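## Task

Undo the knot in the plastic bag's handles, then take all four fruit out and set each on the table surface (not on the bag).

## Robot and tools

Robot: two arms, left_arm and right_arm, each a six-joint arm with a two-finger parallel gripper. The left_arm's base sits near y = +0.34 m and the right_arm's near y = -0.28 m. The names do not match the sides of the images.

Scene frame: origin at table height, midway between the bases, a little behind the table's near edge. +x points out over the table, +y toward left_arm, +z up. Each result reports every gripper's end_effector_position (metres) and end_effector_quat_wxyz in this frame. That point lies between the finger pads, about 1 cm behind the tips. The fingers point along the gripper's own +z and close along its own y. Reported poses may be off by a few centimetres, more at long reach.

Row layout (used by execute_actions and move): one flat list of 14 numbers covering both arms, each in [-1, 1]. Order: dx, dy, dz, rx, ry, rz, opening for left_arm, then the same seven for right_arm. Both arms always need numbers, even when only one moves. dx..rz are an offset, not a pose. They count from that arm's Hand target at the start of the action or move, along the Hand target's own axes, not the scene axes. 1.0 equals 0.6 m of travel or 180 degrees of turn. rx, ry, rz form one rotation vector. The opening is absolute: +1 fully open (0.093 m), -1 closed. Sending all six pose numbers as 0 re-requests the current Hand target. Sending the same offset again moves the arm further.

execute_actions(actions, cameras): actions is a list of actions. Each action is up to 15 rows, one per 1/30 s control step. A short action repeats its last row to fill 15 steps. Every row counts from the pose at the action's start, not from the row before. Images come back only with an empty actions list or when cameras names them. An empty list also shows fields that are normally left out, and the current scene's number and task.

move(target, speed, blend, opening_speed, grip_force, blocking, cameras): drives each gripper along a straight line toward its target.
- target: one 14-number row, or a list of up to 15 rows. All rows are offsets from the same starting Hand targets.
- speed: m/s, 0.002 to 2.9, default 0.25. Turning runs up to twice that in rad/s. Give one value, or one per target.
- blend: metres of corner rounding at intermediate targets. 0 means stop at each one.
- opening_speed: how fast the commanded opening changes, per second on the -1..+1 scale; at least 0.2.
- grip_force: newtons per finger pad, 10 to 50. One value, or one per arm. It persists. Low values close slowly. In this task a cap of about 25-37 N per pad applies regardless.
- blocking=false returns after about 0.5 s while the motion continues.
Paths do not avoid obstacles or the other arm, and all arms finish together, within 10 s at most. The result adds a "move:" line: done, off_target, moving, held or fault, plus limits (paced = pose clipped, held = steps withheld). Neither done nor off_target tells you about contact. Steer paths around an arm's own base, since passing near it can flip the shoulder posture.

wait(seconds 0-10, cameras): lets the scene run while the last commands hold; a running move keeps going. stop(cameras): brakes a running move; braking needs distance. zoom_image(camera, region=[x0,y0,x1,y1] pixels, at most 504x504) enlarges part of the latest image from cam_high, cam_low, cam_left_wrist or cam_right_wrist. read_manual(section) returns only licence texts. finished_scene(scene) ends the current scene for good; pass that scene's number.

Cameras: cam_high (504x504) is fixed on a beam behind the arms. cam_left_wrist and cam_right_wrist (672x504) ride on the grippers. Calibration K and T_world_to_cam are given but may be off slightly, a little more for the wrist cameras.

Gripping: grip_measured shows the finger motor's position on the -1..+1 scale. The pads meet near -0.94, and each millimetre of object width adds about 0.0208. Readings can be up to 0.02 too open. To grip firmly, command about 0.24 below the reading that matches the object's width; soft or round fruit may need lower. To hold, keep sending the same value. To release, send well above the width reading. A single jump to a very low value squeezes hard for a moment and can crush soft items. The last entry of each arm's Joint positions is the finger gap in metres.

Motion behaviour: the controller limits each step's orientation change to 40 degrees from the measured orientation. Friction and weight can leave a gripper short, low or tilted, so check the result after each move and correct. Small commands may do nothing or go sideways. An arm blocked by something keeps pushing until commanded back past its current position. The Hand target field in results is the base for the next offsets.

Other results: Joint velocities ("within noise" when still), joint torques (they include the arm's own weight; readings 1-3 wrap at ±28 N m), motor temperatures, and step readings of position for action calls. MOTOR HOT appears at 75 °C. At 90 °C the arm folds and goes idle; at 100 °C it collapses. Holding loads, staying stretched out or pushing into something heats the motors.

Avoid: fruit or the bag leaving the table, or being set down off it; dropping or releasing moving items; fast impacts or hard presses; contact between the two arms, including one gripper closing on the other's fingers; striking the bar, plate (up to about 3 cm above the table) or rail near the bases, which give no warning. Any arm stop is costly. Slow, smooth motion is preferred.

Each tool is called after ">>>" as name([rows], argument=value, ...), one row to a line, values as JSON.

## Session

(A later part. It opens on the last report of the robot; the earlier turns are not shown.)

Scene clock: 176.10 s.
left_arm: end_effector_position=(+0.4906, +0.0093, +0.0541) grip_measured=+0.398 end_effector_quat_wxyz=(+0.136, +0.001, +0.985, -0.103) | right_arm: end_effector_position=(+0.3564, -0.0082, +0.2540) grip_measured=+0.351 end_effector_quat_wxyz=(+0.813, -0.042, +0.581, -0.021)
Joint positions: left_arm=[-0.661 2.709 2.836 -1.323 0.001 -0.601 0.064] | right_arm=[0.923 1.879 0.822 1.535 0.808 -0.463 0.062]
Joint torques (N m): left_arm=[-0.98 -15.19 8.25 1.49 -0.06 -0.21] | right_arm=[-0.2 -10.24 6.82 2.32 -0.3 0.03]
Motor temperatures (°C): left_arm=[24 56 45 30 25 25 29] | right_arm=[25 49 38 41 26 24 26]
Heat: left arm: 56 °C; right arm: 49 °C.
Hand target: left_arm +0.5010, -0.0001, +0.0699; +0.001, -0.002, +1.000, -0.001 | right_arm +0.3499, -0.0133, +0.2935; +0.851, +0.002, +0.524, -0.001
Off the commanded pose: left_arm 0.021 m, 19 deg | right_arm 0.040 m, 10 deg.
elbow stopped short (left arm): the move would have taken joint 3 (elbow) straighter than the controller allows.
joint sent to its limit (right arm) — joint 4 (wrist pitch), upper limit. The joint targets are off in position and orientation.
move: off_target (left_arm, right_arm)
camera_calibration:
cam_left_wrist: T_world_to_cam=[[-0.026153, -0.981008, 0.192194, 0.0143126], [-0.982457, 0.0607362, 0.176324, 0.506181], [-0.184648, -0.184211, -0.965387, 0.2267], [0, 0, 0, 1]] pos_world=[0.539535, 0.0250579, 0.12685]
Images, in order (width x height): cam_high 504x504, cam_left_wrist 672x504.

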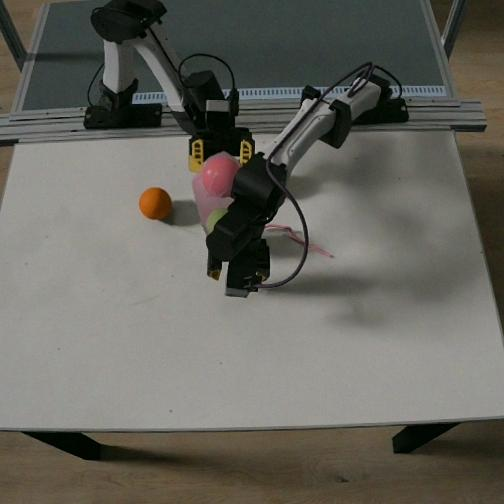

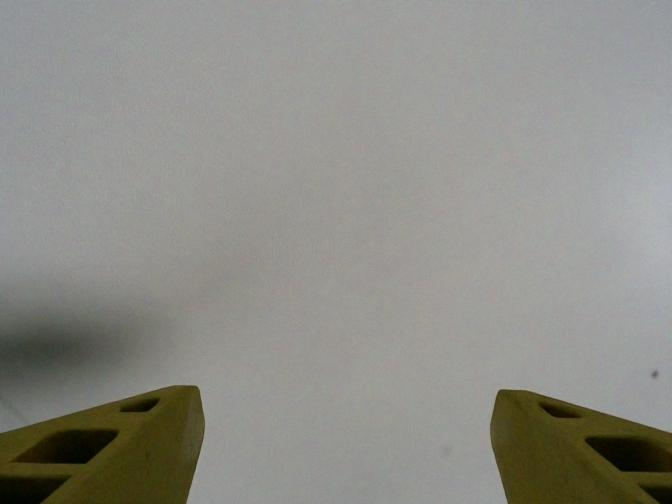

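>>> move([
  [0,0,-0.2,0,0,0,0.4,0,0,0,0,0,0,0],
  [0.055,0.4,-0.238,0.278,0,0,1,-0.03,0,0.015,0,0,-0.17,0],
], speed=[0.1,0.15], cameras=["cam_high","cam_left_wrist"])

Scene clock: 183.10 s.
left_arm: end_effector_position=(+0.4761, +0.2415, +0.1935) grip_measured=+1.000 end_effector_quat_wxyz=(+0.050, -0.037, +0.906, -0.419) | right_arm: end_effector_position=(+0.3574, -0.0070, +0.2723) grip_measured=+0.351 end_effector_quat_wxyz=(+0.786, -0.184, +0.539, -0.241)
Joint positions: left_arm=[0.009 2.275 2.408 -1.555 0.874 -0.072 0.093] | right_arm=[0.923 1.869 0.862 1.536 0.808 -1.034 0.062]
Joint torques (N m): left_arm=[-0.51 -15.45 5.2 0.34 0.74 0.23] | right_arm=[-0.23 -10.48 6.94 2.29 -0.42 0.04]
Motor temperatures (°C): left_arm=[24 59 45 30 25 25 29] | right_arm=[25 50 38 42 26 24 26]
Heat: left arm: 59 °C; right arm: 50 °C.
Hand target: left_arm +0.4668, +0.2400, +0.2123; +0.002, -0.001, +0.906, -0.423 | right_arm +0.3499, -0.0133, +0.3136; +0.821, -0.137, +0.506, -0.226
Off the commanded pose: left_arm 0.021 m, 7 deg | right_arm 0.042 m, 8 deg.
elbow stopped short (left arm): the move would have taken joint 3 (elbow) straighter than the controller allows.
joint sent to its limit (left arm) — joint 4 (wrist pitch), lower limit. The joint targets are off in position and orientation.
joint sent to its limit (right arm) — joint 4 (wrist pitch), upper limit. The joint targets are off in position, not in orientation.
move: off_target (left_arm, right_arm); target 2's new opening was sent with left_arm's hand 0.021 m and 7 deg from that target
camera_calibration:
cam_left_wrist: T_world_to_cam=[[0.0283037, -0.654531, 0.755505, 0.00112132], [-0.943815, 0.231458, 0.235881, 0.382066], [-0.329259, -0.719734, -0.611205, 0.531034], [0, 0, 0, 1]] pos_world=[0.535415, 0.294505, 0.233601]
Images, in order (width x height): cam_high 504x504, cam_left_wrist 672x504.

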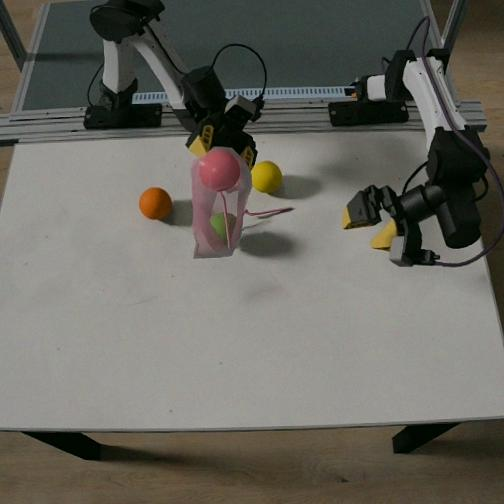

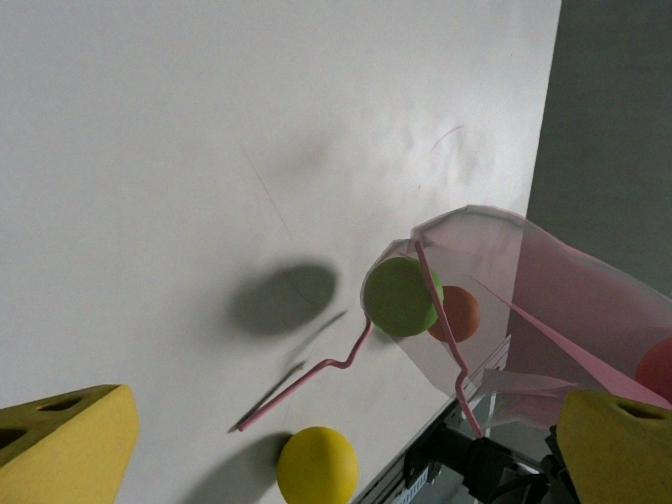

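>>> move([
  [0,0,0,0,0,0,1,0.09,0.053,-0.053,0,0,0,0],
  [0,0,0,0,0,0,1,0.139,-0.073,-0.097,0,0,-0.06,0],
], speed=[0.08,0.06], cameras=["cam_high","cam_left_wrist"])

Scene clock: 187.17 s.
left_arm: end_effector_position=(+0.4761, +0.2415, +0.1935) grip_measured=+1.000 end_effector_quat_wxyz=(+0.050, -0.037, +0.906, -0.419) | right_arm: end_effector_position=(+0.3255, -0.0905, +0.2232) grip_measured=+0.351 end_effector_quat_wxyz=(+0.737, -0.238, +0.564, -0.286)
Joint positions: left_arm=[0.009 2.275 2.408 -1.555 0.874 -0.072 0.093] | right_arm=[0.839 1.642 0.45 1.542 0.767 -1.026 0.062]
Joint torques (N m): left_arm=[-0.39 -15.6 5.18 0.33 0.75 0.23] | right_arm=[-0.65 -7.25 3.85 2.46 -0.42 0.06]
Motor temperatures (°C): left_arm=[24 60 45 29 25 25 29] | right_arm=[25 49 38 41 26 24 26]
Heat: left arm: 60 °C; right arm: 49 °C.
Hand target: left_arm +0.4668, +0.2400, +0.2123; +0.002, -0.001, +0.906, -0.423 | right_arm +0.3199, -0.0933, +0.2430; +0.796, -0.184, +0.491, -0.302
Off the commanded pose: left_arm 0.021 m, 7 deg | right_arm 0.021 m, 13 deg.
joint sent to its limit (left arm) — joint 4 (wrist pitch), lower limit. The joint targets are off in position and orientation.
joint sent to its limit (right arm) — joint 4 (wrist pitch), upper limit. The joint targets are off in orientation, not in position.
move: off_target (left_arm, right_arm)
camera_calibration:
cam_left_wrist: T_world_to_cam=[[0.0283037, -0.654531, 0.755505, 0.00112132], [-0.943815, 0.231458, 0.235881, 0.382066], [-0.329259, -0.719734, -0.611205, 0.531034], [0, 0, 0, 1]] pos_world=[0.535415, 0.294505, 0.233601]
Images, in order (width x height): cam_high 504x504, cam_left_wrist 672x504.

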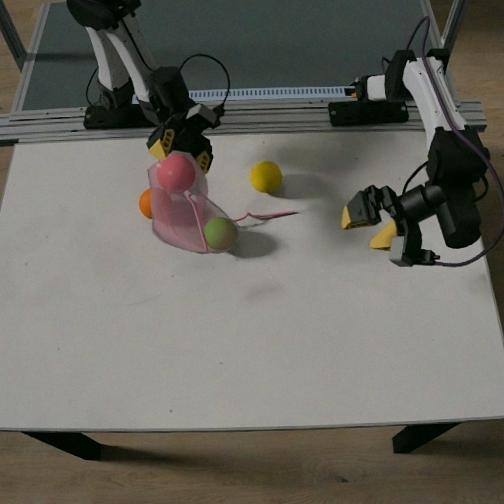

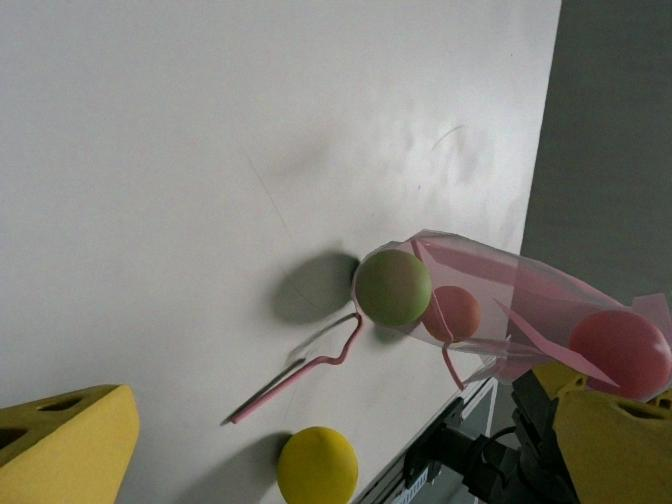

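>>> move([
  [0,0,0,0,0,0,1,-0.077,0.111,0.216,0,0,0,0],
  [0,0,0,0,0,0,1,0.001,0.18,0.163,0,0,0,0],
  [0,0,0,0,0,0,1,-0.066,0.12,-0.015,0,0,0,0],
], speed=[0.1,0.1,0.07], cameras=["cam_high","cam_left_wrist"])

Scene clock: 193.37 s.
left_arm: end_effector_position=(+0.4761, +0.2415, +0.1935) grip_measured=+1.000 end_effector_quat_wxyz=(+0.050, -0.037, +0.906, -0.419) | right_arm: end_effector_position=(+0.3264, -0.0053, +0.2005) grip_measured=+0.351 end_effector_quat_wxyz=(+0.728, -0.268, +0.568, -0.274)
Joint positions: left_arm=[0.009 2.275 2.408 -1.555 0.874 -0.072 0.093] | right_arm=[1.005 1.89 0.681 1.542 0.887 -1.07 0.062]
Joint torques (N m): left_arm=[-0.5 -15.41 5.39 0.33 0.75 0.26] | right_arm=[0.25 -9.63 3.69 2.39 0.01 0.02]
Motor temperatures (°C): left_arm=[24 61 45 29 25 25 29] | right_arm=[25 49 38 41 26 24 27]
Heat: left arm: 61 °C; right arm: 49 °C.
Hand target: left_arm +0.4668, +0.2400, +0.2123; +0.002, -0.001, +0.906, -0.423 | right_arm +0.3202, -0.0130, +0.2231; +0.796, -0.184, +0.491, -0.302
Off the commanded pose: left_arm 0.021 m, 7 deg | right_arm 0.025 m, 16 deg.
joint sent to its limit (left arm) — joint 4 (wrist pitch), lower limit. The joint targets are off in position and orientation.
joint sent to its limit (right arm) — joint 4 (wrist pitch), upper limit. The joint targets are off in position and orientation.
move: off_target (left_arm, right_arm)
camera_calibration:
cam_left_wrist: T_world_to_cam=[[0.0283037, -0.654531, 0.755505, 0.00112132], [-0.943815, 0.231458, 0.235881, 0.382066], [-0.329259, -0.719734, -0.611205, 0.531034], [0, 0, 0, 1]] pos_world=[0.535415, 0.294505, 0.233601]
Images, in order (width x height): cam_high 504x504, cam_left_wrist 672x504.

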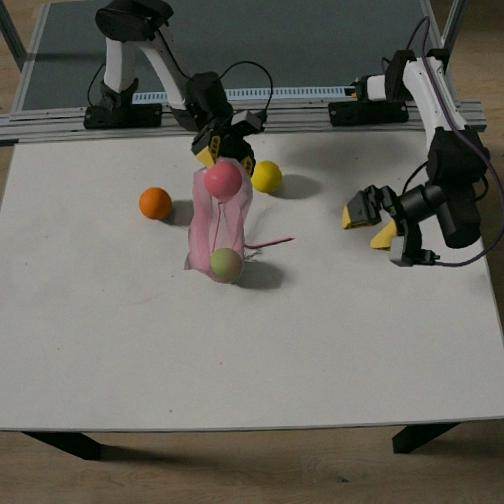

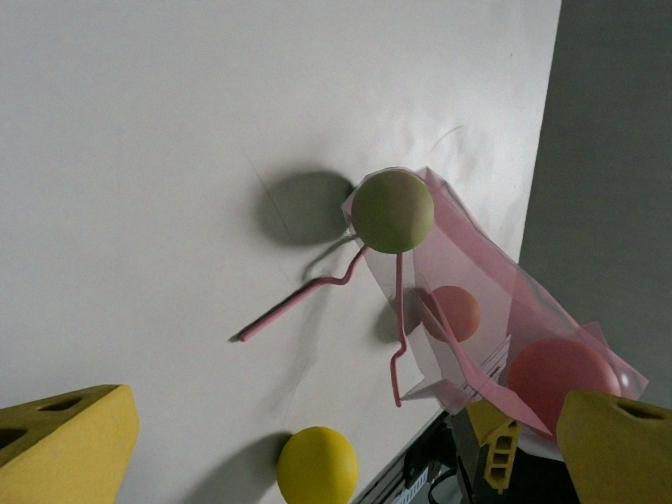

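>>> move(target=[0,0,0,0,0,0,1,-0.112,-0.1,0.075,0,0,-0.08,0], speed=0.1, cameras=["cam_high","cam_left_wrist"])

Scene clock: 196.20 s.
left_arm: end_effector_position=(+0.4761, +0.2415, +0.1935) grip_measured=+1.000 end_effector_quat_wxyz=(+0.050, -0.037, +0.906, -0.419) | right_arm: end_effector_position=(+0.3260, -0.0092, +0.2879) grip_measured=+0.351 end_effector_quat_wxyz=(+0.715, -0.293, +0.489, -0.405)
Joint positions: left_arm=[0.009 2.275 2.408 -1.555 0.874 -0.072 0.093] | right_arm=[0.999 1.775 0.806 1.542 0.879 -1.526 0.062]
Joint torques (N m): left_arm=[-0.59 -15.5 5.29 0.33 0.74 0.21] | right_arm=[-0.54 -9.31 6.9 2.12 -0.62 0.04]
Motor temperatures (°C): left_arm=[24 62 44 29 25 25 29] | right_arm=[25 48 38 41 26 24 27]
Heat: left arm: 62 °C; right arm: 48 °C.
Hand target: left_arm +0.4668, +0.2400, +0.2123; +0.002, -0.001, +0.906, -0.423 | right_arm +0.3199, -0.0137, +0.3238; +0.752, -0.244, +0.464, -0.399
Off the commanded pose: left_arm 0.021 m, 7 deg | right_arm 0.037 m, 8 deg.
joint sent to its limit (left arm) — joint 4 (wrist pitch), lower limit. The joint targets are off in position and orientation.
joint sent to its limit (right arm) — joint 4 (wrist pitch), upper limit. The joint targets are off in position, not in orientation.
move: off_target (left_arm, right_arm)
camera_calibration:
cam_left_wrist: T_world_to_cam=[[0.0283037, -0.654531, 0.755505, 0.00112132], [-0.943815, 0.231458, 0.235881, 0.382066], [-0.329259, -0.719734, -0.611205, 0.531034], [0, 0, 0, 1]] pos_world=[0.535415, 0.294505, 0.233601]
Images, in order (width x height): cam_high 504x504, cam_left_wrist 672x504.

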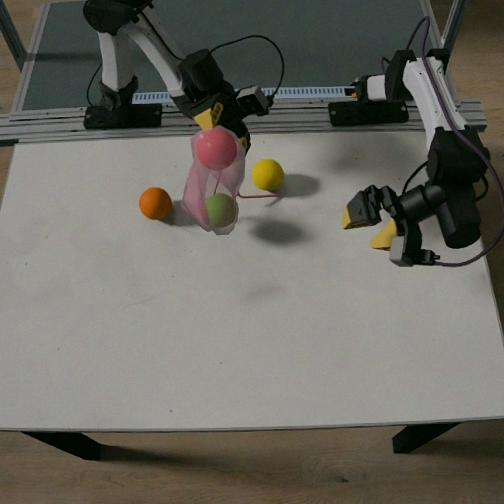

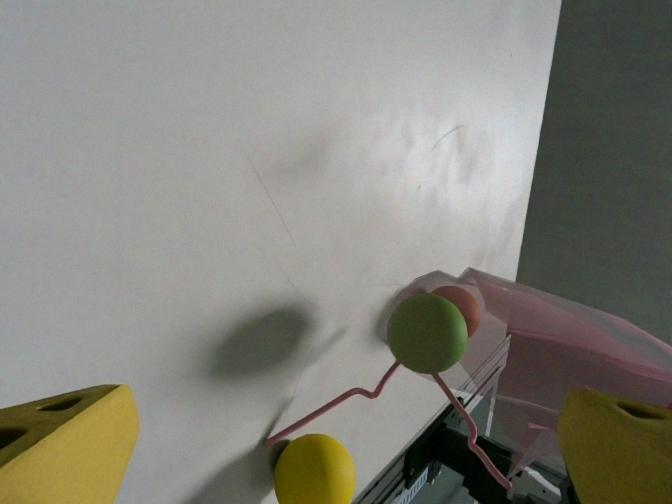

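>>> move([
  [0,0,0,0,0,0,1,0.042,0.061,-0.038,0,0,0,0],
  [0,0,0,0,0,0,1,0.042,0.061,-0.038,0,0,-0.13,0],
], speed=0.08, cameras=["cam_high","cam_left_wrist"])

Scene clock: 200.73 s.
left_arm: end_effector_position=(+0.4761, +0.2415, +0.1935) grip_measured=+1.000 end_effector_quat_wxyz=(+0.050, -0.037, +0.906, -0.419) | right_arm: end_effector_position=(+0.3231, -0.0136, +0.2651) grip_measured=+0.351 end_effector_quat_wxyz=(+0.626, -0.391, +0.436, -0.514)
Joint positions: left_arm=[0.009 2.275 2.408 -1.555 0.874 -0.072 0.093] | right_arm=[0.999 1.775 0.739 1.543 0.879 -1.831 0.062]
Joint torques (N m): left_arm=[-0.49 -15.34 5.2 0.33 0.75 0.26] | right_arm=[-0.08 -6.27 4.44 2.22 -0.33 0.06]
Motor temperatures (°C): left_arm=[24 63 44 29 25 25 29] | right_arm=[25 47 38 41 26 24 27]
Heat: left arm: 63 °C; right arm: 47 °C.
Hand target: left_arm +0.4668, +0.2400, +0.2123; +0.002, -0.001, +0.906, -0.423 | right_arm +0.3195, -0.0140, +0.2739; +0.655, -0.333, +0.405, -0.544
Off the commanded pose: left_arm 0.021 m, 7 deg | right_arm 0.009 m, 9 deg.
joint sent to its limit (left arm) — joint 4 (wrist pitch), lower limit. The joint targets are off in position and orientation.
joint sent to its limit (right arm) — joint 4 (wrist pitch), upper limit. The joint targets are off in position and orientation.
move: off_target (left_arm, right_arm)
camera_calibration:
cam_left_wrist: T_world_to_cam=[[0.0283037, -0.654531, 0.755505, 0.00112132], [-0.943815, 0.231458, 0.235881, 0.382066], [-0.329259, -0.719734, -0.611205, 0.531034], [0, 0, 0, 1]] pos_world=[0.535415, 0.294505, 0.233601]
Images, in order (width x height): cam_high 504x504, cam_left_wrist 672x504.

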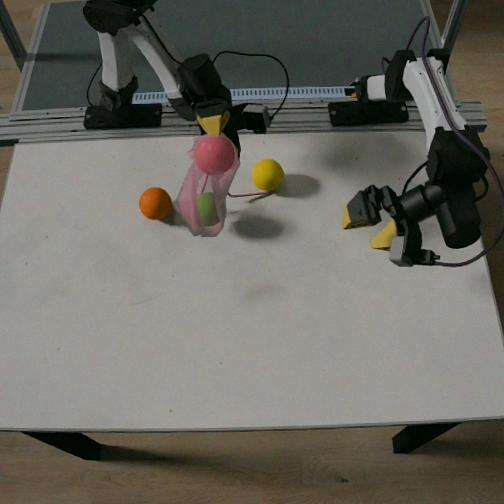

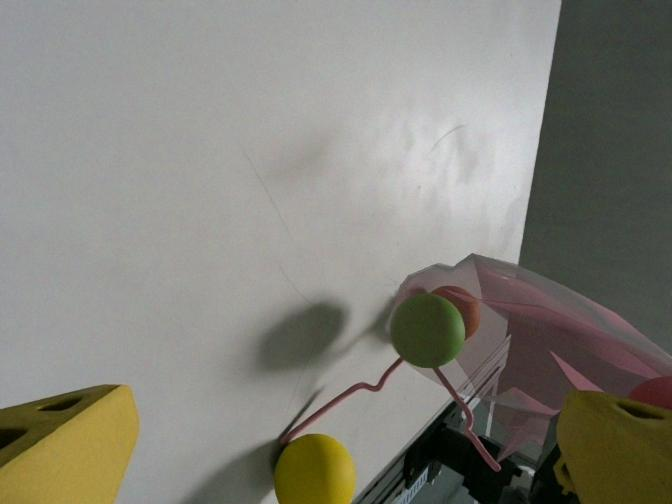

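>>> move([
  [0,0,0,0,0,0,1,0.013,0.066,-0.034,0,0,0,0],
  [0,0,0,0,0,0,1,0.165,0.066,0.026,0,0,0,0],
], speed=[0.08,0.12], cameras=["cam_high","cam_left_wrist"])

Scene clock: 203.87 s.
left_arm: end_effector_position=(+0.4761, +0.2415, +0.1935) grip_measured=+1.000 end_effector_quat_wxyz=(+0.050, -0.037, +0.906, -0.419) | right_arm: end_effector_position=(+0.3650, -0.1028, +0.2069) grip_measured=+0.351 end_effector_quat_wxyz=(+0.595, -0.412, +0.459, -0.516)
Joint positions: left_arm=[0.009 2.275 2.408 -1.555 0.874 -0.072 0.093] | right_arm=[0.71 1.758 0.516 1.545 0.661 -1.643 0.062]
Joint torques (N m): left_arm=[-0.35 -15.43 5.35 0.33 0.73 0.23] | right_arm=[-0.21 -8.35 3.6 2.52 -0.41 0.32]
Motor temperatures (°C): left_arm=[24 63 44 29 25 25 29] | right_arm=[25 47 37 41 26 24 27]
Heat: left arm: 63 °C; right arm: 47 °C.
Hand target: left_arm +0.4668, +0.2400, +0.2123; +0.002, -0.001, +0.906, -0.423 | right_arm +0.3590, -0.1038, +0.2294; +0.655, -0.333, +0.405, -0.544
Off the commanded pose: left_arm 0.021 m, 7 deg | right_arm 0.023 m, 13 deg.
joint sent to its limit (left arm) — joint 4 (wrist pitch), lower limit. The joint targets are off in position and orientation.
joint sent to its limit (right arm) — joint 4 (wrist pitch), upper limit. The joint targets are off in position and orientation.
move: off_target (left_arm, right_arm)
camera_calibration:
cam_left_wrist: T_world_to_cam=[[0.0283037, -0.654531, 0.755505, 0.00112132], [-0.943815, 0.231458, 0.235881, 0.382066], [-0.329259, -0.719734, -0.611205, 0.531034], [0, 0, 0, 1]] pos_world=[0.535415, 0.294505, 0.233601]
Images, in order (width x height): cam_high 504x504, cam_left_wrist 672x504.

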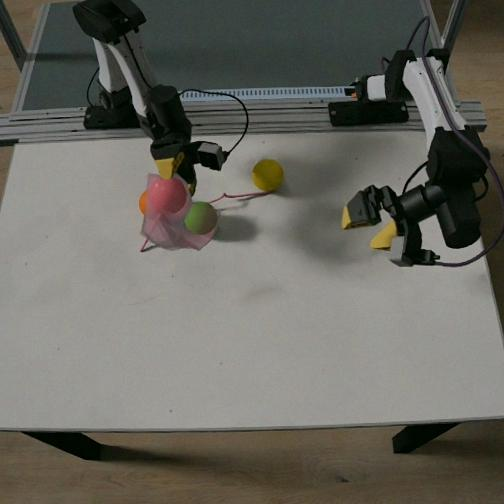

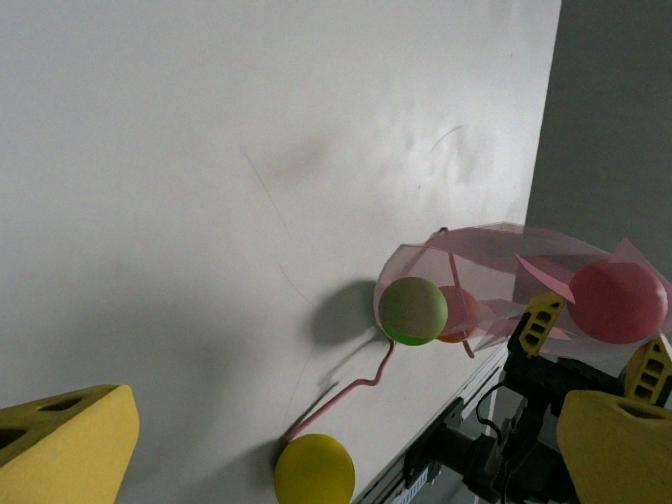

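>>> move(target=[0,0,0,0,0,0,1,0.002,0.015,0.18,0,0,0,0], speed=0.1, cameras=["cam_high","cam_left_wrist"])

Scene clock: 205.80 s.
left_arm: end_effector_position=(+0.4761, +0.2415, +0.1935) grip_measured=+1.000 end_effector_quat_wxyz=(+0.050, -0.037, +0.906, -0.419) | right_arm: end_effector_position=(+0.4580, -0.1097, +0.2571) grip_measured=+0.351 end_effector_quat_wxyz=(+0.636, -0.346, +0.420, -0.547)
Joint positions: left_arm=[0.009 2.275 2.408 -1.555 0.874 -0.072 0.093] | right_arm=[0.523 1.976 0.906 1.545 0.483 -1.643 0.062]
Joint torques (N m): left_arm=[-0.55 -15.36 5.18 0.32 0.74 0.22] | right_arm=[-0.36 -6.42 6.86 2.2 -0.41 0.23]
Motor temperatures (°C): left_arm=[24 64 44 29 25 25 29] | right_arm=[25 46 37 41 26 24 27]
Heat: left arm: 64 °C; right arm: 46 °C.
Hand target: left_arm +0.4668, +0.2400, +0.2123; +0.002, -0.001, +0.906, -0.423 | right_arm +0.4595, -0.1037, +0.2700; +0.655, -0.333, +0.405, -0.544
Off the commanded pose: left_arm 0.021 m, 7 deg | right_arm 0.014 m, 3 deg.
joint sent to its limit (left arm) — joint 4 (wrist pitch), lower limit. The joint targets are off in position and orientation.
move: off_target (left_arm, right_arm)
camera_calibration:
cam_left_wrist: T_world_to_cam=[[0.0283037, -0.654531, 0.755505, 0.00112132], [-0.943815, 0.231458, 0.235881, 0.382066], [-0.329259, -0.719734, -0.611205, 0.531034], [0, 0, 0, 1]] pos_world=[0.535415, 0.294505, 0.233601]
Images, in order (width x height): cam_high 504x504, cam_left_wrist 672x504.

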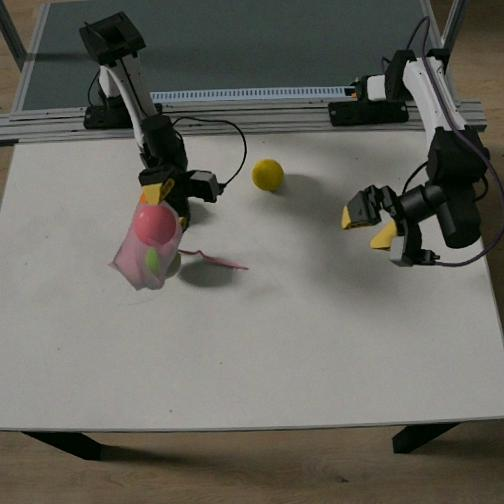

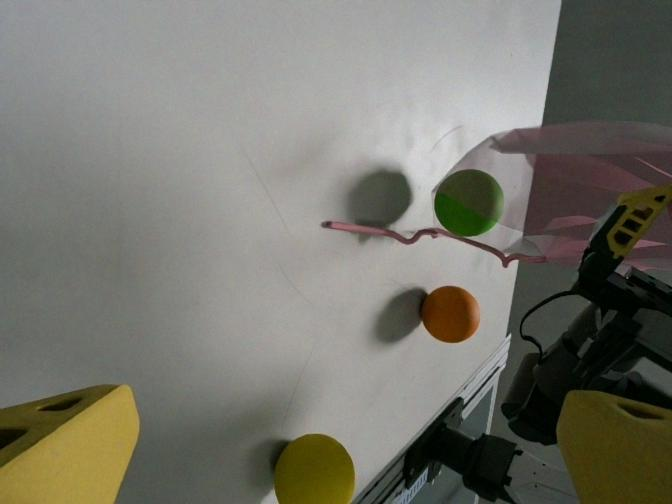

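>>> move(target=[0,0,0,0,0,0,1,-0.014,-0.073,0.038,0,0,0,0], speed=0.06, cameras=["cam_high","cam_left_wrist"])

Scene clock: 207.53 s.
left_arm: end_effector_position=(+0.4761, +0.2415, +0.1935) grip_measured=+1.000 end_effector_quat_wxyz=(+0.050, -0.037, +0.906, -0.419) | right_arm: end_effector_position=(+0.4653, -0.1057, +0.2846) grip_measured=+0.351 end_effector_quat_wxyz=(+0.630, -0.355, +0.423, -0.546)
Joint positions: left_arm=[0.009 2.275 2.408 -1.555 0.874 -0.072 0.093] | right_arm=[0.523 1.904 0.972 1.384 0.483 -1.643 0.062]
Joint torques (N m): left_arm=[-0.51 -15.41 5.34 0.34 0.75 0.25] | right_arm=[-0.16 -10.96 7.32 1.84 -0.39 0.2]
Motor temperatures (°C): left_arm=[24 64 44 29 26 25 29] | right_arm=[25 47 37 40 26 24 27]
Heat: left arm: 64 °C; right arm: 47 °C.
Hand target: left_arm +0.4668, +0.2400, +0.2123; +0.002, -0.001, +0.906, -0.423 | right_arm +0.4598, -0.1038, +0.3201; +0.655, -0.333, +0.405, -0.544
Off the commanded pose: left_arm 0.021 m, 7 deg | right_arm 0.036 m, 4 deg.
joint sent to its limit (left arm) — joint 4 (wrist pitch), lower limit. The joint targets are off in position and orientation.
move: off_target (left_arm, right_arm)
camera_calibration:
cam_left_wrist: T_world_to_cam=[[0.0283037, -0.654531, 0.755505, 0.00112132], [-0.943815, 0.231458, 0.235881, 0.382066], [-0.329259, -0.719734, -0.611205, 0.531034], [0, 0, 0, 1]] pos_world=[0.535415, 0.294505, 0.233601]
Images, in order (width x height): cam_high 504x504, cam_left_wrist 672x504.

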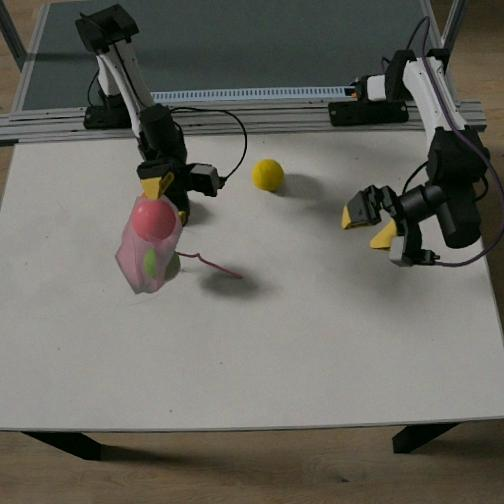

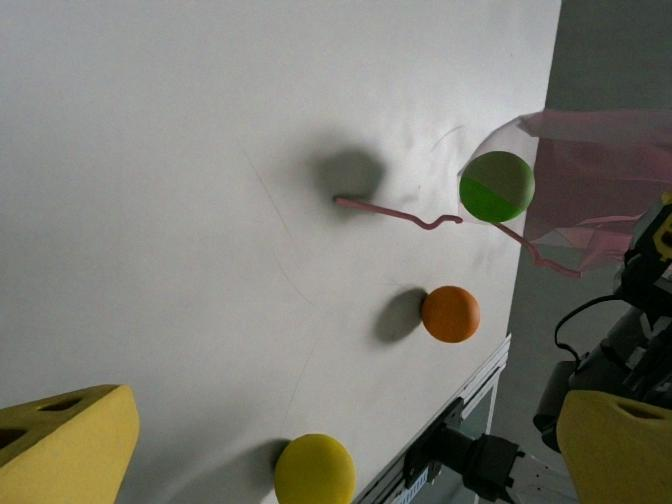

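>>> move([
  [0,0,0,0,0,0,1,0.02,0.13,-0.053,0,0,0,0],
  [0,0,0,0,0,0,1,0.005,0.07,-0.232,0,0,0,0],
], speed=[0.1,0.1], cameras=["cam_high","cam_left_wrist"])

Scene clock: 211.07 s.
left_arm: end_effector_position=(+0.4761, +0.2415, +0.1935) grip_measured=+1.000 end_effector_quat_wxyz=(+0.050, -0.037, +0.906, -0.419) | right_arm: end_effector_position=(+0.3613, -0.0931, +0.1979) grip_measured=+0.350 end_effector_quat_wxyz=(+0.601, -0.425, +0.457, -0.499)
Joint positions: left_arm=[0.009 2.275 2.408 -1.555 0.874 -0.072 0.093] | right_arm=[0.729 1.772 0.506 1.542 0.644 -1.618 0.062]
Joint torques (N m): left_arm=[-0.5 -15.58 5.26 0.33 0.75 0.23] | right_arm=[0.44 -8.43 3.63 2.61 0.1 0.11]
Motor temperatures (°C): left_arm=[24 64 44 28 26 25 29] | right_arm=[25 46 37 41 26 24 27]
Heat: left arm: 64 °C; right arm: 46 °C.
Hand target: left_arm +0.4668, +0.2400, +0.2123; +0.002, -0.001, +0.906, -0.423 | right_arm +0.3543, -0.0983, +0.2201; +0.655, -0.333, +0.405, -0.544
Off the commanded pose: left_arm 0.021 m, 7 deg | right_arm 0.024 m, 15 deg.
joint sent to its limit (left arm) — joint 4 (wrist pitch), lower limit. The joint targets are off in position and orientation.
joint sent to its limit (right arm) — joint 4 (wrist pitch), upper limit. The joint targets are off in position and orientation.
move: off_target (left_arm, right_arm)
camera_calibration:
cam_left_wrist: T_world_to_cam=[[0.0283037, -0.654531, 0.755505, 0.00112132], [-0.943815, 0.231458, 0.235881, 0.382066], [-0.329259, -0.719734, -0.611205, 0.531034], [0, 0, 0, 1]] pos_world=[0.535415, 0.294505, 0.233601]
Images, in order (width x height): cam_high 504x504, cam_left_wrist 672x504.

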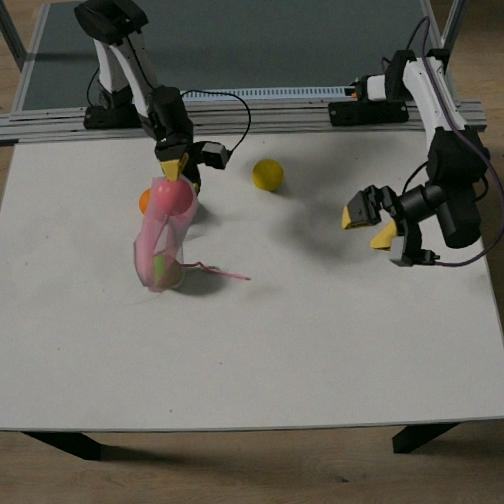

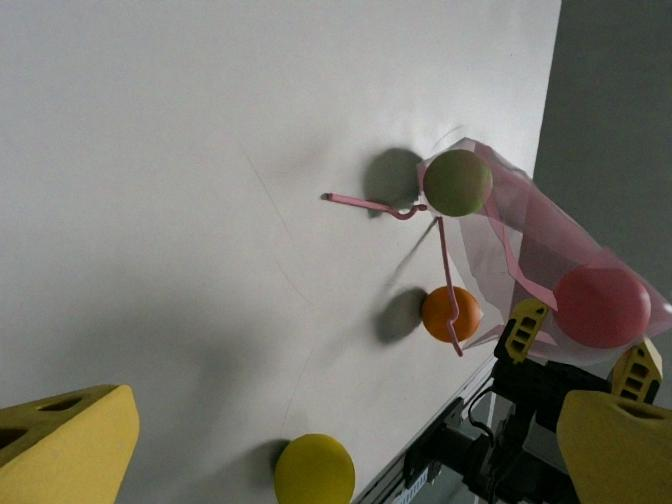

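>>> wait(seconds=0, cameras=["all"])

>>> zoom_image(camera="cam_left_wrist", region=[400, 120, 672, 400])

Scene clock: 211.30 s.
left_arm: end_effector_position=(+0.4761, +0.2415, +0.1935) grip_measured=+1.000 end_effector_quat_wxyz=(+0.050, -0.037, +0.906, -0.419) | right_arm: end_effector_position=(+0.3613, -0.0931, +0.1979) grip_measured=+0.350 end_effector_quat_wxyz=(+0.601, -0.425, +0.457, -0.499)
Joint positions: left_arm=[0.009 2.275 2.408 -1.555 0.874 -0.072 0.093] | right_arm=[0.729 1.772 0.506 1.542 0.644 -1.618 0.062]
Joint torques (N m): left_arm=[-0.5 -15.54 5.31 0.33 0.78 0.23] | right_arm=[0.34 -8.21 3.56 2.63 0.07 0.09]
Motor temperatures (°C): left_arm=[24 64 44 28 26 25 29] | right_arm=[25 46 37 41 26 24 27]
Heat: left arm: 64 °C; right arm: 46 °C.
Hand target: left_arm +0.4668, +0.2400, +0.2123; +0.002, -0.001, +0.906, -0.423 | right_arm +0.3543, -0.0983, +0.2201; +0.655, -0.333, +0.405, -0.544
Tool commands: left_gripper/opening=+1.0 right_gripper/opening=+0.0
Off the commanded pose: left_arm 0.021 m, 7 deg | right_arm 0.024 m, 15 deg.
camera_calibration:
cam_left_wrist: T_world_to_cam=[[0.0283037, -0.654531, 0.755505, 0.00112132], [-0.943815, 0.231458, 0.235881, 0.382066], [-0.329259, -0.719734, -0.611205, 0.531034], [0, 0, 0, 1]] pos_world=[0.535415, 0.294505, 0.233601]
cam_right_wrist: T_world_to_cam=[[-0.202236, -0.129677, 0.970713, -0.133307], [-0.339608, -0.920404, -0.193709, 0.113008], [0.918568, -0.368837, 0.1421, -0.306417], [0, 0, 0, 1]] pos_world=[0.292884, -0.0262921, 0.194835]

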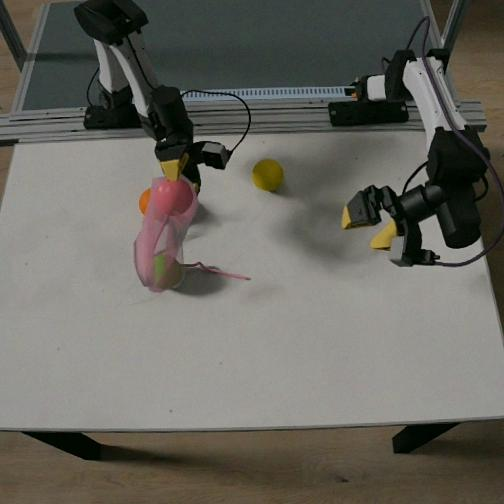

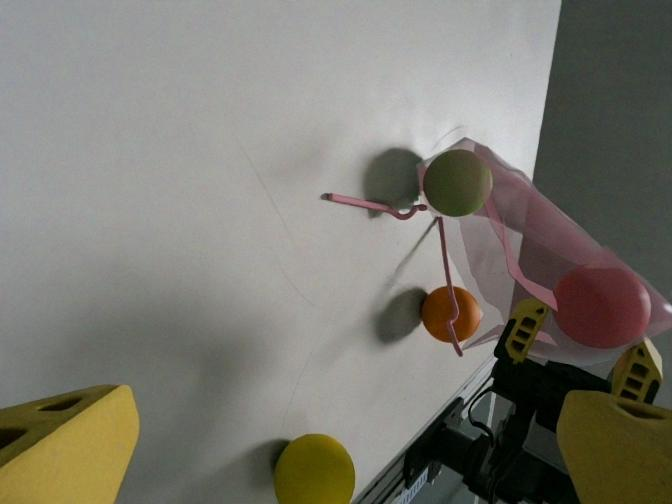

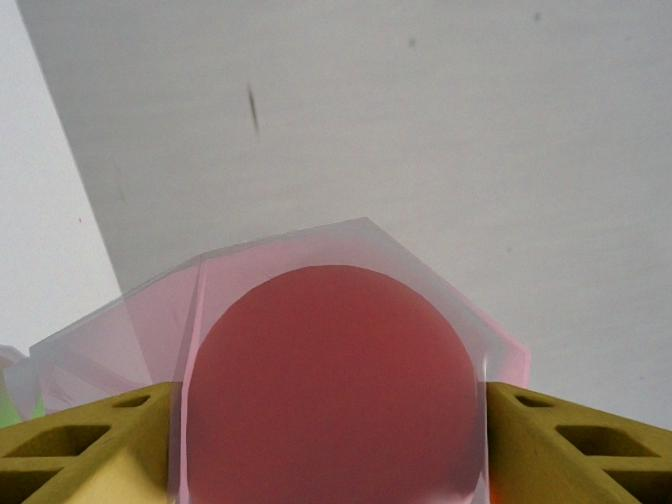

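Scaled by 1.800 from the camera's 672x504 image, which has a finer 960x720 frame.

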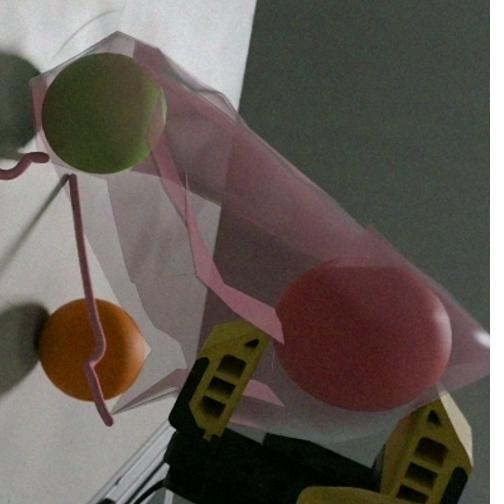

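>>> move([
  [-0.105,0,0,0,0,0,-0.9,0,0,0,0,0,0,0],
  [-0.105,-0.146,0.595,0,0,0,-0.9,0,0,0,0,0,0,0],
], speed=0.15, cameras=["all"])

Scene clock: 216.23 s.
left_arm: end_effector_position=(+0.5195, -0.0803, +0.0306) grip_measured=-0.898 end_effector_quat_wxyz=(+0.027, -0.034, +0.895, -0.444) | right_arm: end_effector_position=(+0.3613, -0.0933, +0.1979) grip_measured=+0.350 end_effector_quat_wxyz=(+0.601, -0.425, +0.457, -0.500)
Joint positions: left_arm=[-0.584 2.89 2.831 -0.825 0.691 -0.846 0.002] | right_arm=[0.729 1.772 0.506 1.542 0.645 -1.618 0.062]
Joint torques (N m): left_arm=[-0.76 -16.39 9.36 2.06 0.21 -0.25] | right_arm=[0.47 -8.23 3.63 2.61 0.03 0.08]
Motor temperatures (°C): left_arm=[24 64 44 29 25 25 29] | right_arm=[25 46 37 41 26 24 27]
Heat: left arm: 64 °C; right arm: 46 °C.
Hand target: left_arm +0.5313, -0.0899, +0.0507; +0.002, -0.001, +0.906, -0.423 | right_arm +0.3543, -0.0983, +0.2200; +0.655, -0.333, +0.405, -0.544
Off the commanded pose: left_arm 0.025 m, 5 deg | right_arm 0.024 m, 15 deg.
elbow stopped short (left arm): the move would have taken joint 3 (elbow) straighter than the controller allows.
joint sent to its limit (right arm) — joint 4 (wrist pitch), upper limit. The joint targets are off in position and orientation.
move: off_target (left_arm, right_arm)
camera_calibration:
cam_left_wrist: T_world_to_cam=[[0.0404717, -0.612041, 0.78979, -0.0915818], [-0.928411, 0.269148, 0.256149, 0.530226], [-0.369344, -0.743617, -0.557332, 0.231386], [0, 0, 0, 1]] pos_world=[0.581435, -0.026699, 0.0654722]
cam_right_wrist: T_world_to_cam=[[-0.202191, -0.129675, 0.970723, -0.133315], [-0.340333, -0.920116, -0.193802, 0.113189], [0.918309, -0.369554, 0.141907, -0.306452], [0, 0, 0, 1]] pos_world=[0.292985, -0.0263916, 0.194835]

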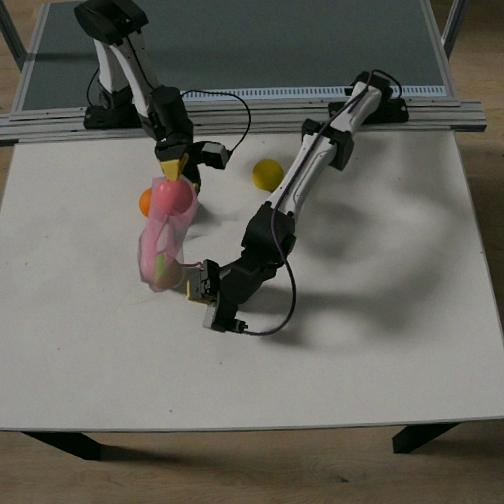

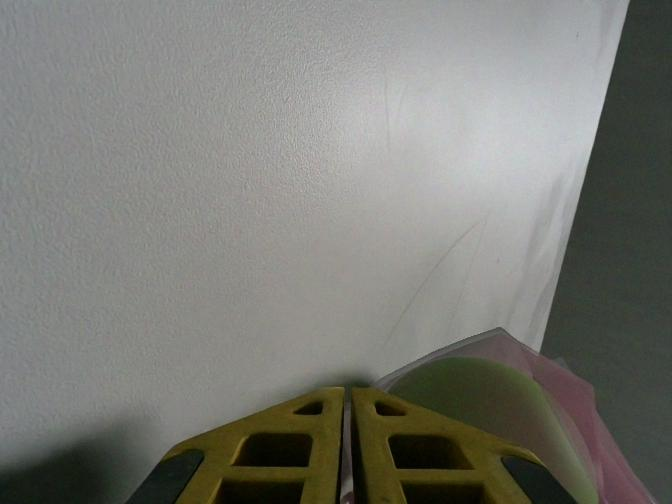

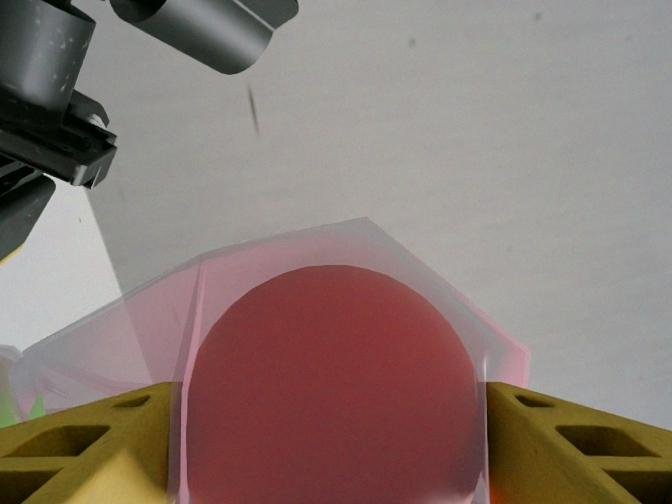

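>>> move([
  [0,-0.058,0.045,0,0,0,-0.9,0,0,0,0,0,0,0],
  [0.22,-0.058,0.045,0,0,0,-0.9,0,0,0,0,0,0,0],
], speed=0.07, cameras=["all"])

Scene clock: 220.40 s.
left_arm: end_effector_position=(+0.3958, -0.1260, +0.0227) grip_measured=-0.899 end_effector_quat_wxyz=(-0.035, -0.025, +0.915, -0.402) | right_arm: end_effector_position=(+0.3613, -0.0933, +0.1979) grip_measured=+0.350 end_effector_quat_wxyz=(+0.601, -0.425, +0.457, -0.500)
Joint positions: left_arm=[-0.777 2.482 2.055 -0.527 0.605 -0.962 0.002] | right_arm=[0.729 1.772 0.506 1.542 0.646 -1.618 0.062]
Joint torques (N m): left_arm=[-1.03 -20.42 6.24 1.64 0.19 0.22] | right_arm=[0.44 -8.27 3.49 2.62 0.06 0.11]
Motor temperatures (°C): left_arm=[24 65 44 31 25 25 29] | right_arm=[25 46 37 41 26 24 27]
Heat: left arm: 65 °C; right arm: 46 °C.
Hand target: left_arm +0.3994, -0.1334, +0.0598; +0.002, -0.001, +0.906, -0.423 | right_arm +0.3543, -0.0983, +0.2200; +0.655, -0.333, +0.405, -0.544
Off the commanded pose: left_arm 0.038 m, 6 deg | right_arm 0.024 m, 15 deg.
elbow stopped short (left arm): the move would have taken joint 3 (elbow) straighter than the controller allows.
joint sent to its limit (right arm) — joint 4 (wrist pitch), upper limit. The joint targets are off in position and orientation.
move: off_target (left_arm, right_arm)
camera_calibration:
cam_left_wrist: T_world_to_cam=[[0.076053, -0.68401, 0.725497, -0.129948], [-0.87426, 0.304129, 0.378385, 0.409932], [-0.479463, -0.663051, -0.574873, 0.201402], [0, 0, 0, 1]] pos_world=[0.464835, -0.0800183, 0.0549449]
cam_right_wrist: T_world_to_cam=[[-0.202145, -0.129658, 0.970735, -0.13333], [-0.340643, -0.919999, -0.193816, 0.113286], [0.918205, -0.369853, 0.141806, -0.30641], [0, 0, 0, 1]] pos_world=[0.292985, -0.0263913, 0.194835]

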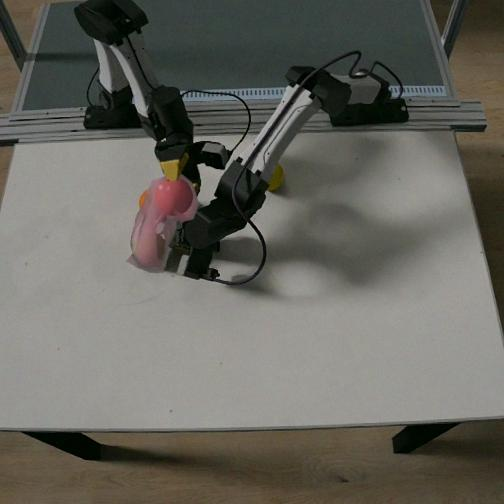

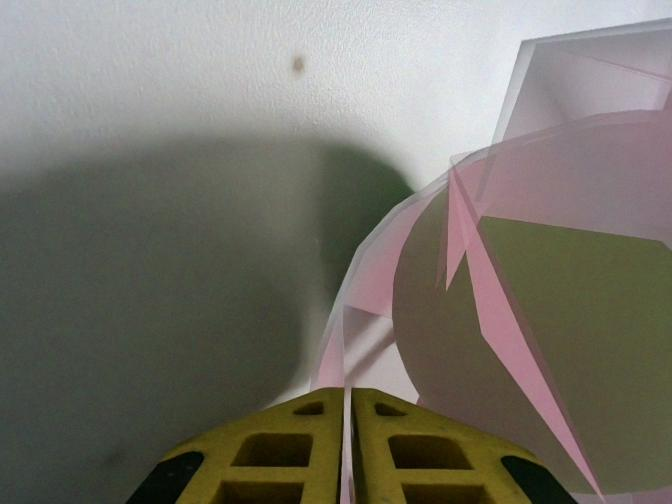

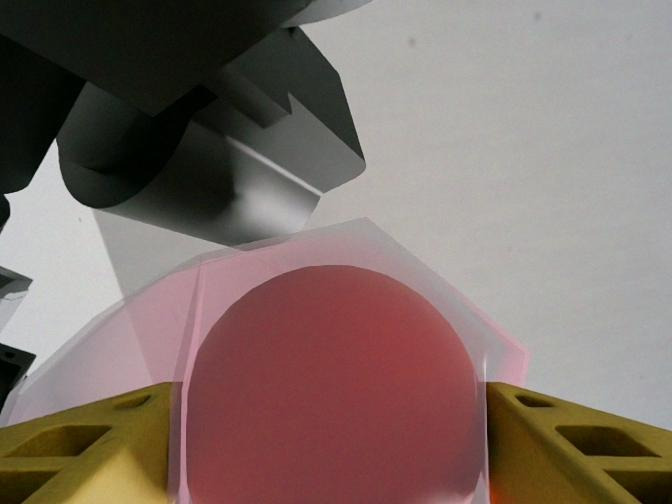

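>>> move([
  [0,0,0,0,0,0,-0.2,0,0,0,0,0,0,0],
  [0,-0.038,0.033,0,0,0,-0.2,0,0,0,0,0,0,0],
  [0,-0.038,0.033,0,0,0,-1,0,0,0,0,0,0,0],
], speed=0.06, cameras=["cam_high","cam_left_wrist"])

Scene clock: 228.67 s.
left_arm: end_effector_position=(+0.4026, -0.1591, +0.0562) grip_measured=-0.977 end_effector_quat_wxyz=(+0.003, +0.004, +0.904, -0.428) | right_arm: end_effector_position=(+0.3597, -0.0966, +0.2061) grip_measured=+0.342 end_effector_quat_wxyz=(+0.608, -0.411, +0.458, -0.502)
Joint positions: left_arm=[-0.817 2.525 2.222 -0.545 0.576 -0.961 0] | right_arm=[0.729 1.76 0.506 1.561 0.655 -1.62 0.062]
Joint torques (N m): left_arm=[-1.06 -14.8 9.63 1.28 0.19 -0.26] | right_arm=[0.55 -7.73 3.64 2.38 -0.05 0.11]
Motor temperatures (°C): left_arm=[24 67 44 31 25 25 29] | right_arm=[25 46 36 42 26 24 27]
Heat: left arm: 67 °C; right arm: 46 °C.
Hand target: left_arm +0.3995, -0.1632, +0.0646; +0.002, -0.001, +0.906, -0.423 | right_arm +0.3543, -0.0983, +0.2201; +0.655, -0.333, +0.405, -0.544
Off the commanded pose: left_arm 0.010 m, 1 deg | right_arm 0.015 m, 13 deg.
joint sent to its limit (right arm) — joint 4 (wrist pitch), upper limit. The joint targets are off in orientation, not in position.
move: off_target (right_arm)
camera_calibration:
cam_left_wrist: T_world_to_cam=[[-0.00848377, -0.642947, 0.765864, -0.139218], [-0.898378, 0.341247, 0.276527, 0.434636], [-0.439141, -0.685689, -0.580505, 0.182457], [0, 0, 0, 1]] pos_world=[0.469411, -0.112719, 0.0923498]
Images, in order (width x height): cam_high 504x504, cam_left_wrist 672x504.

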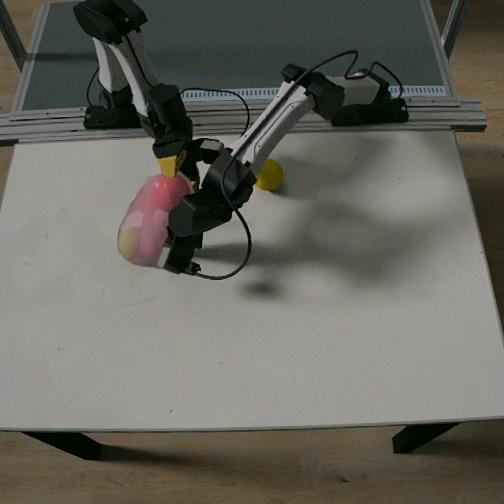

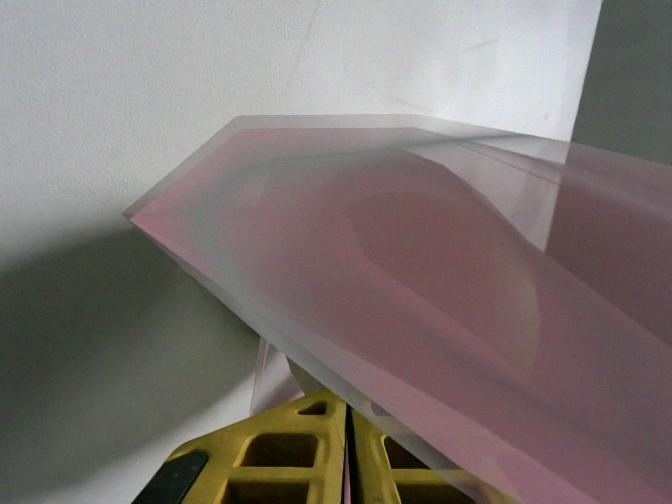

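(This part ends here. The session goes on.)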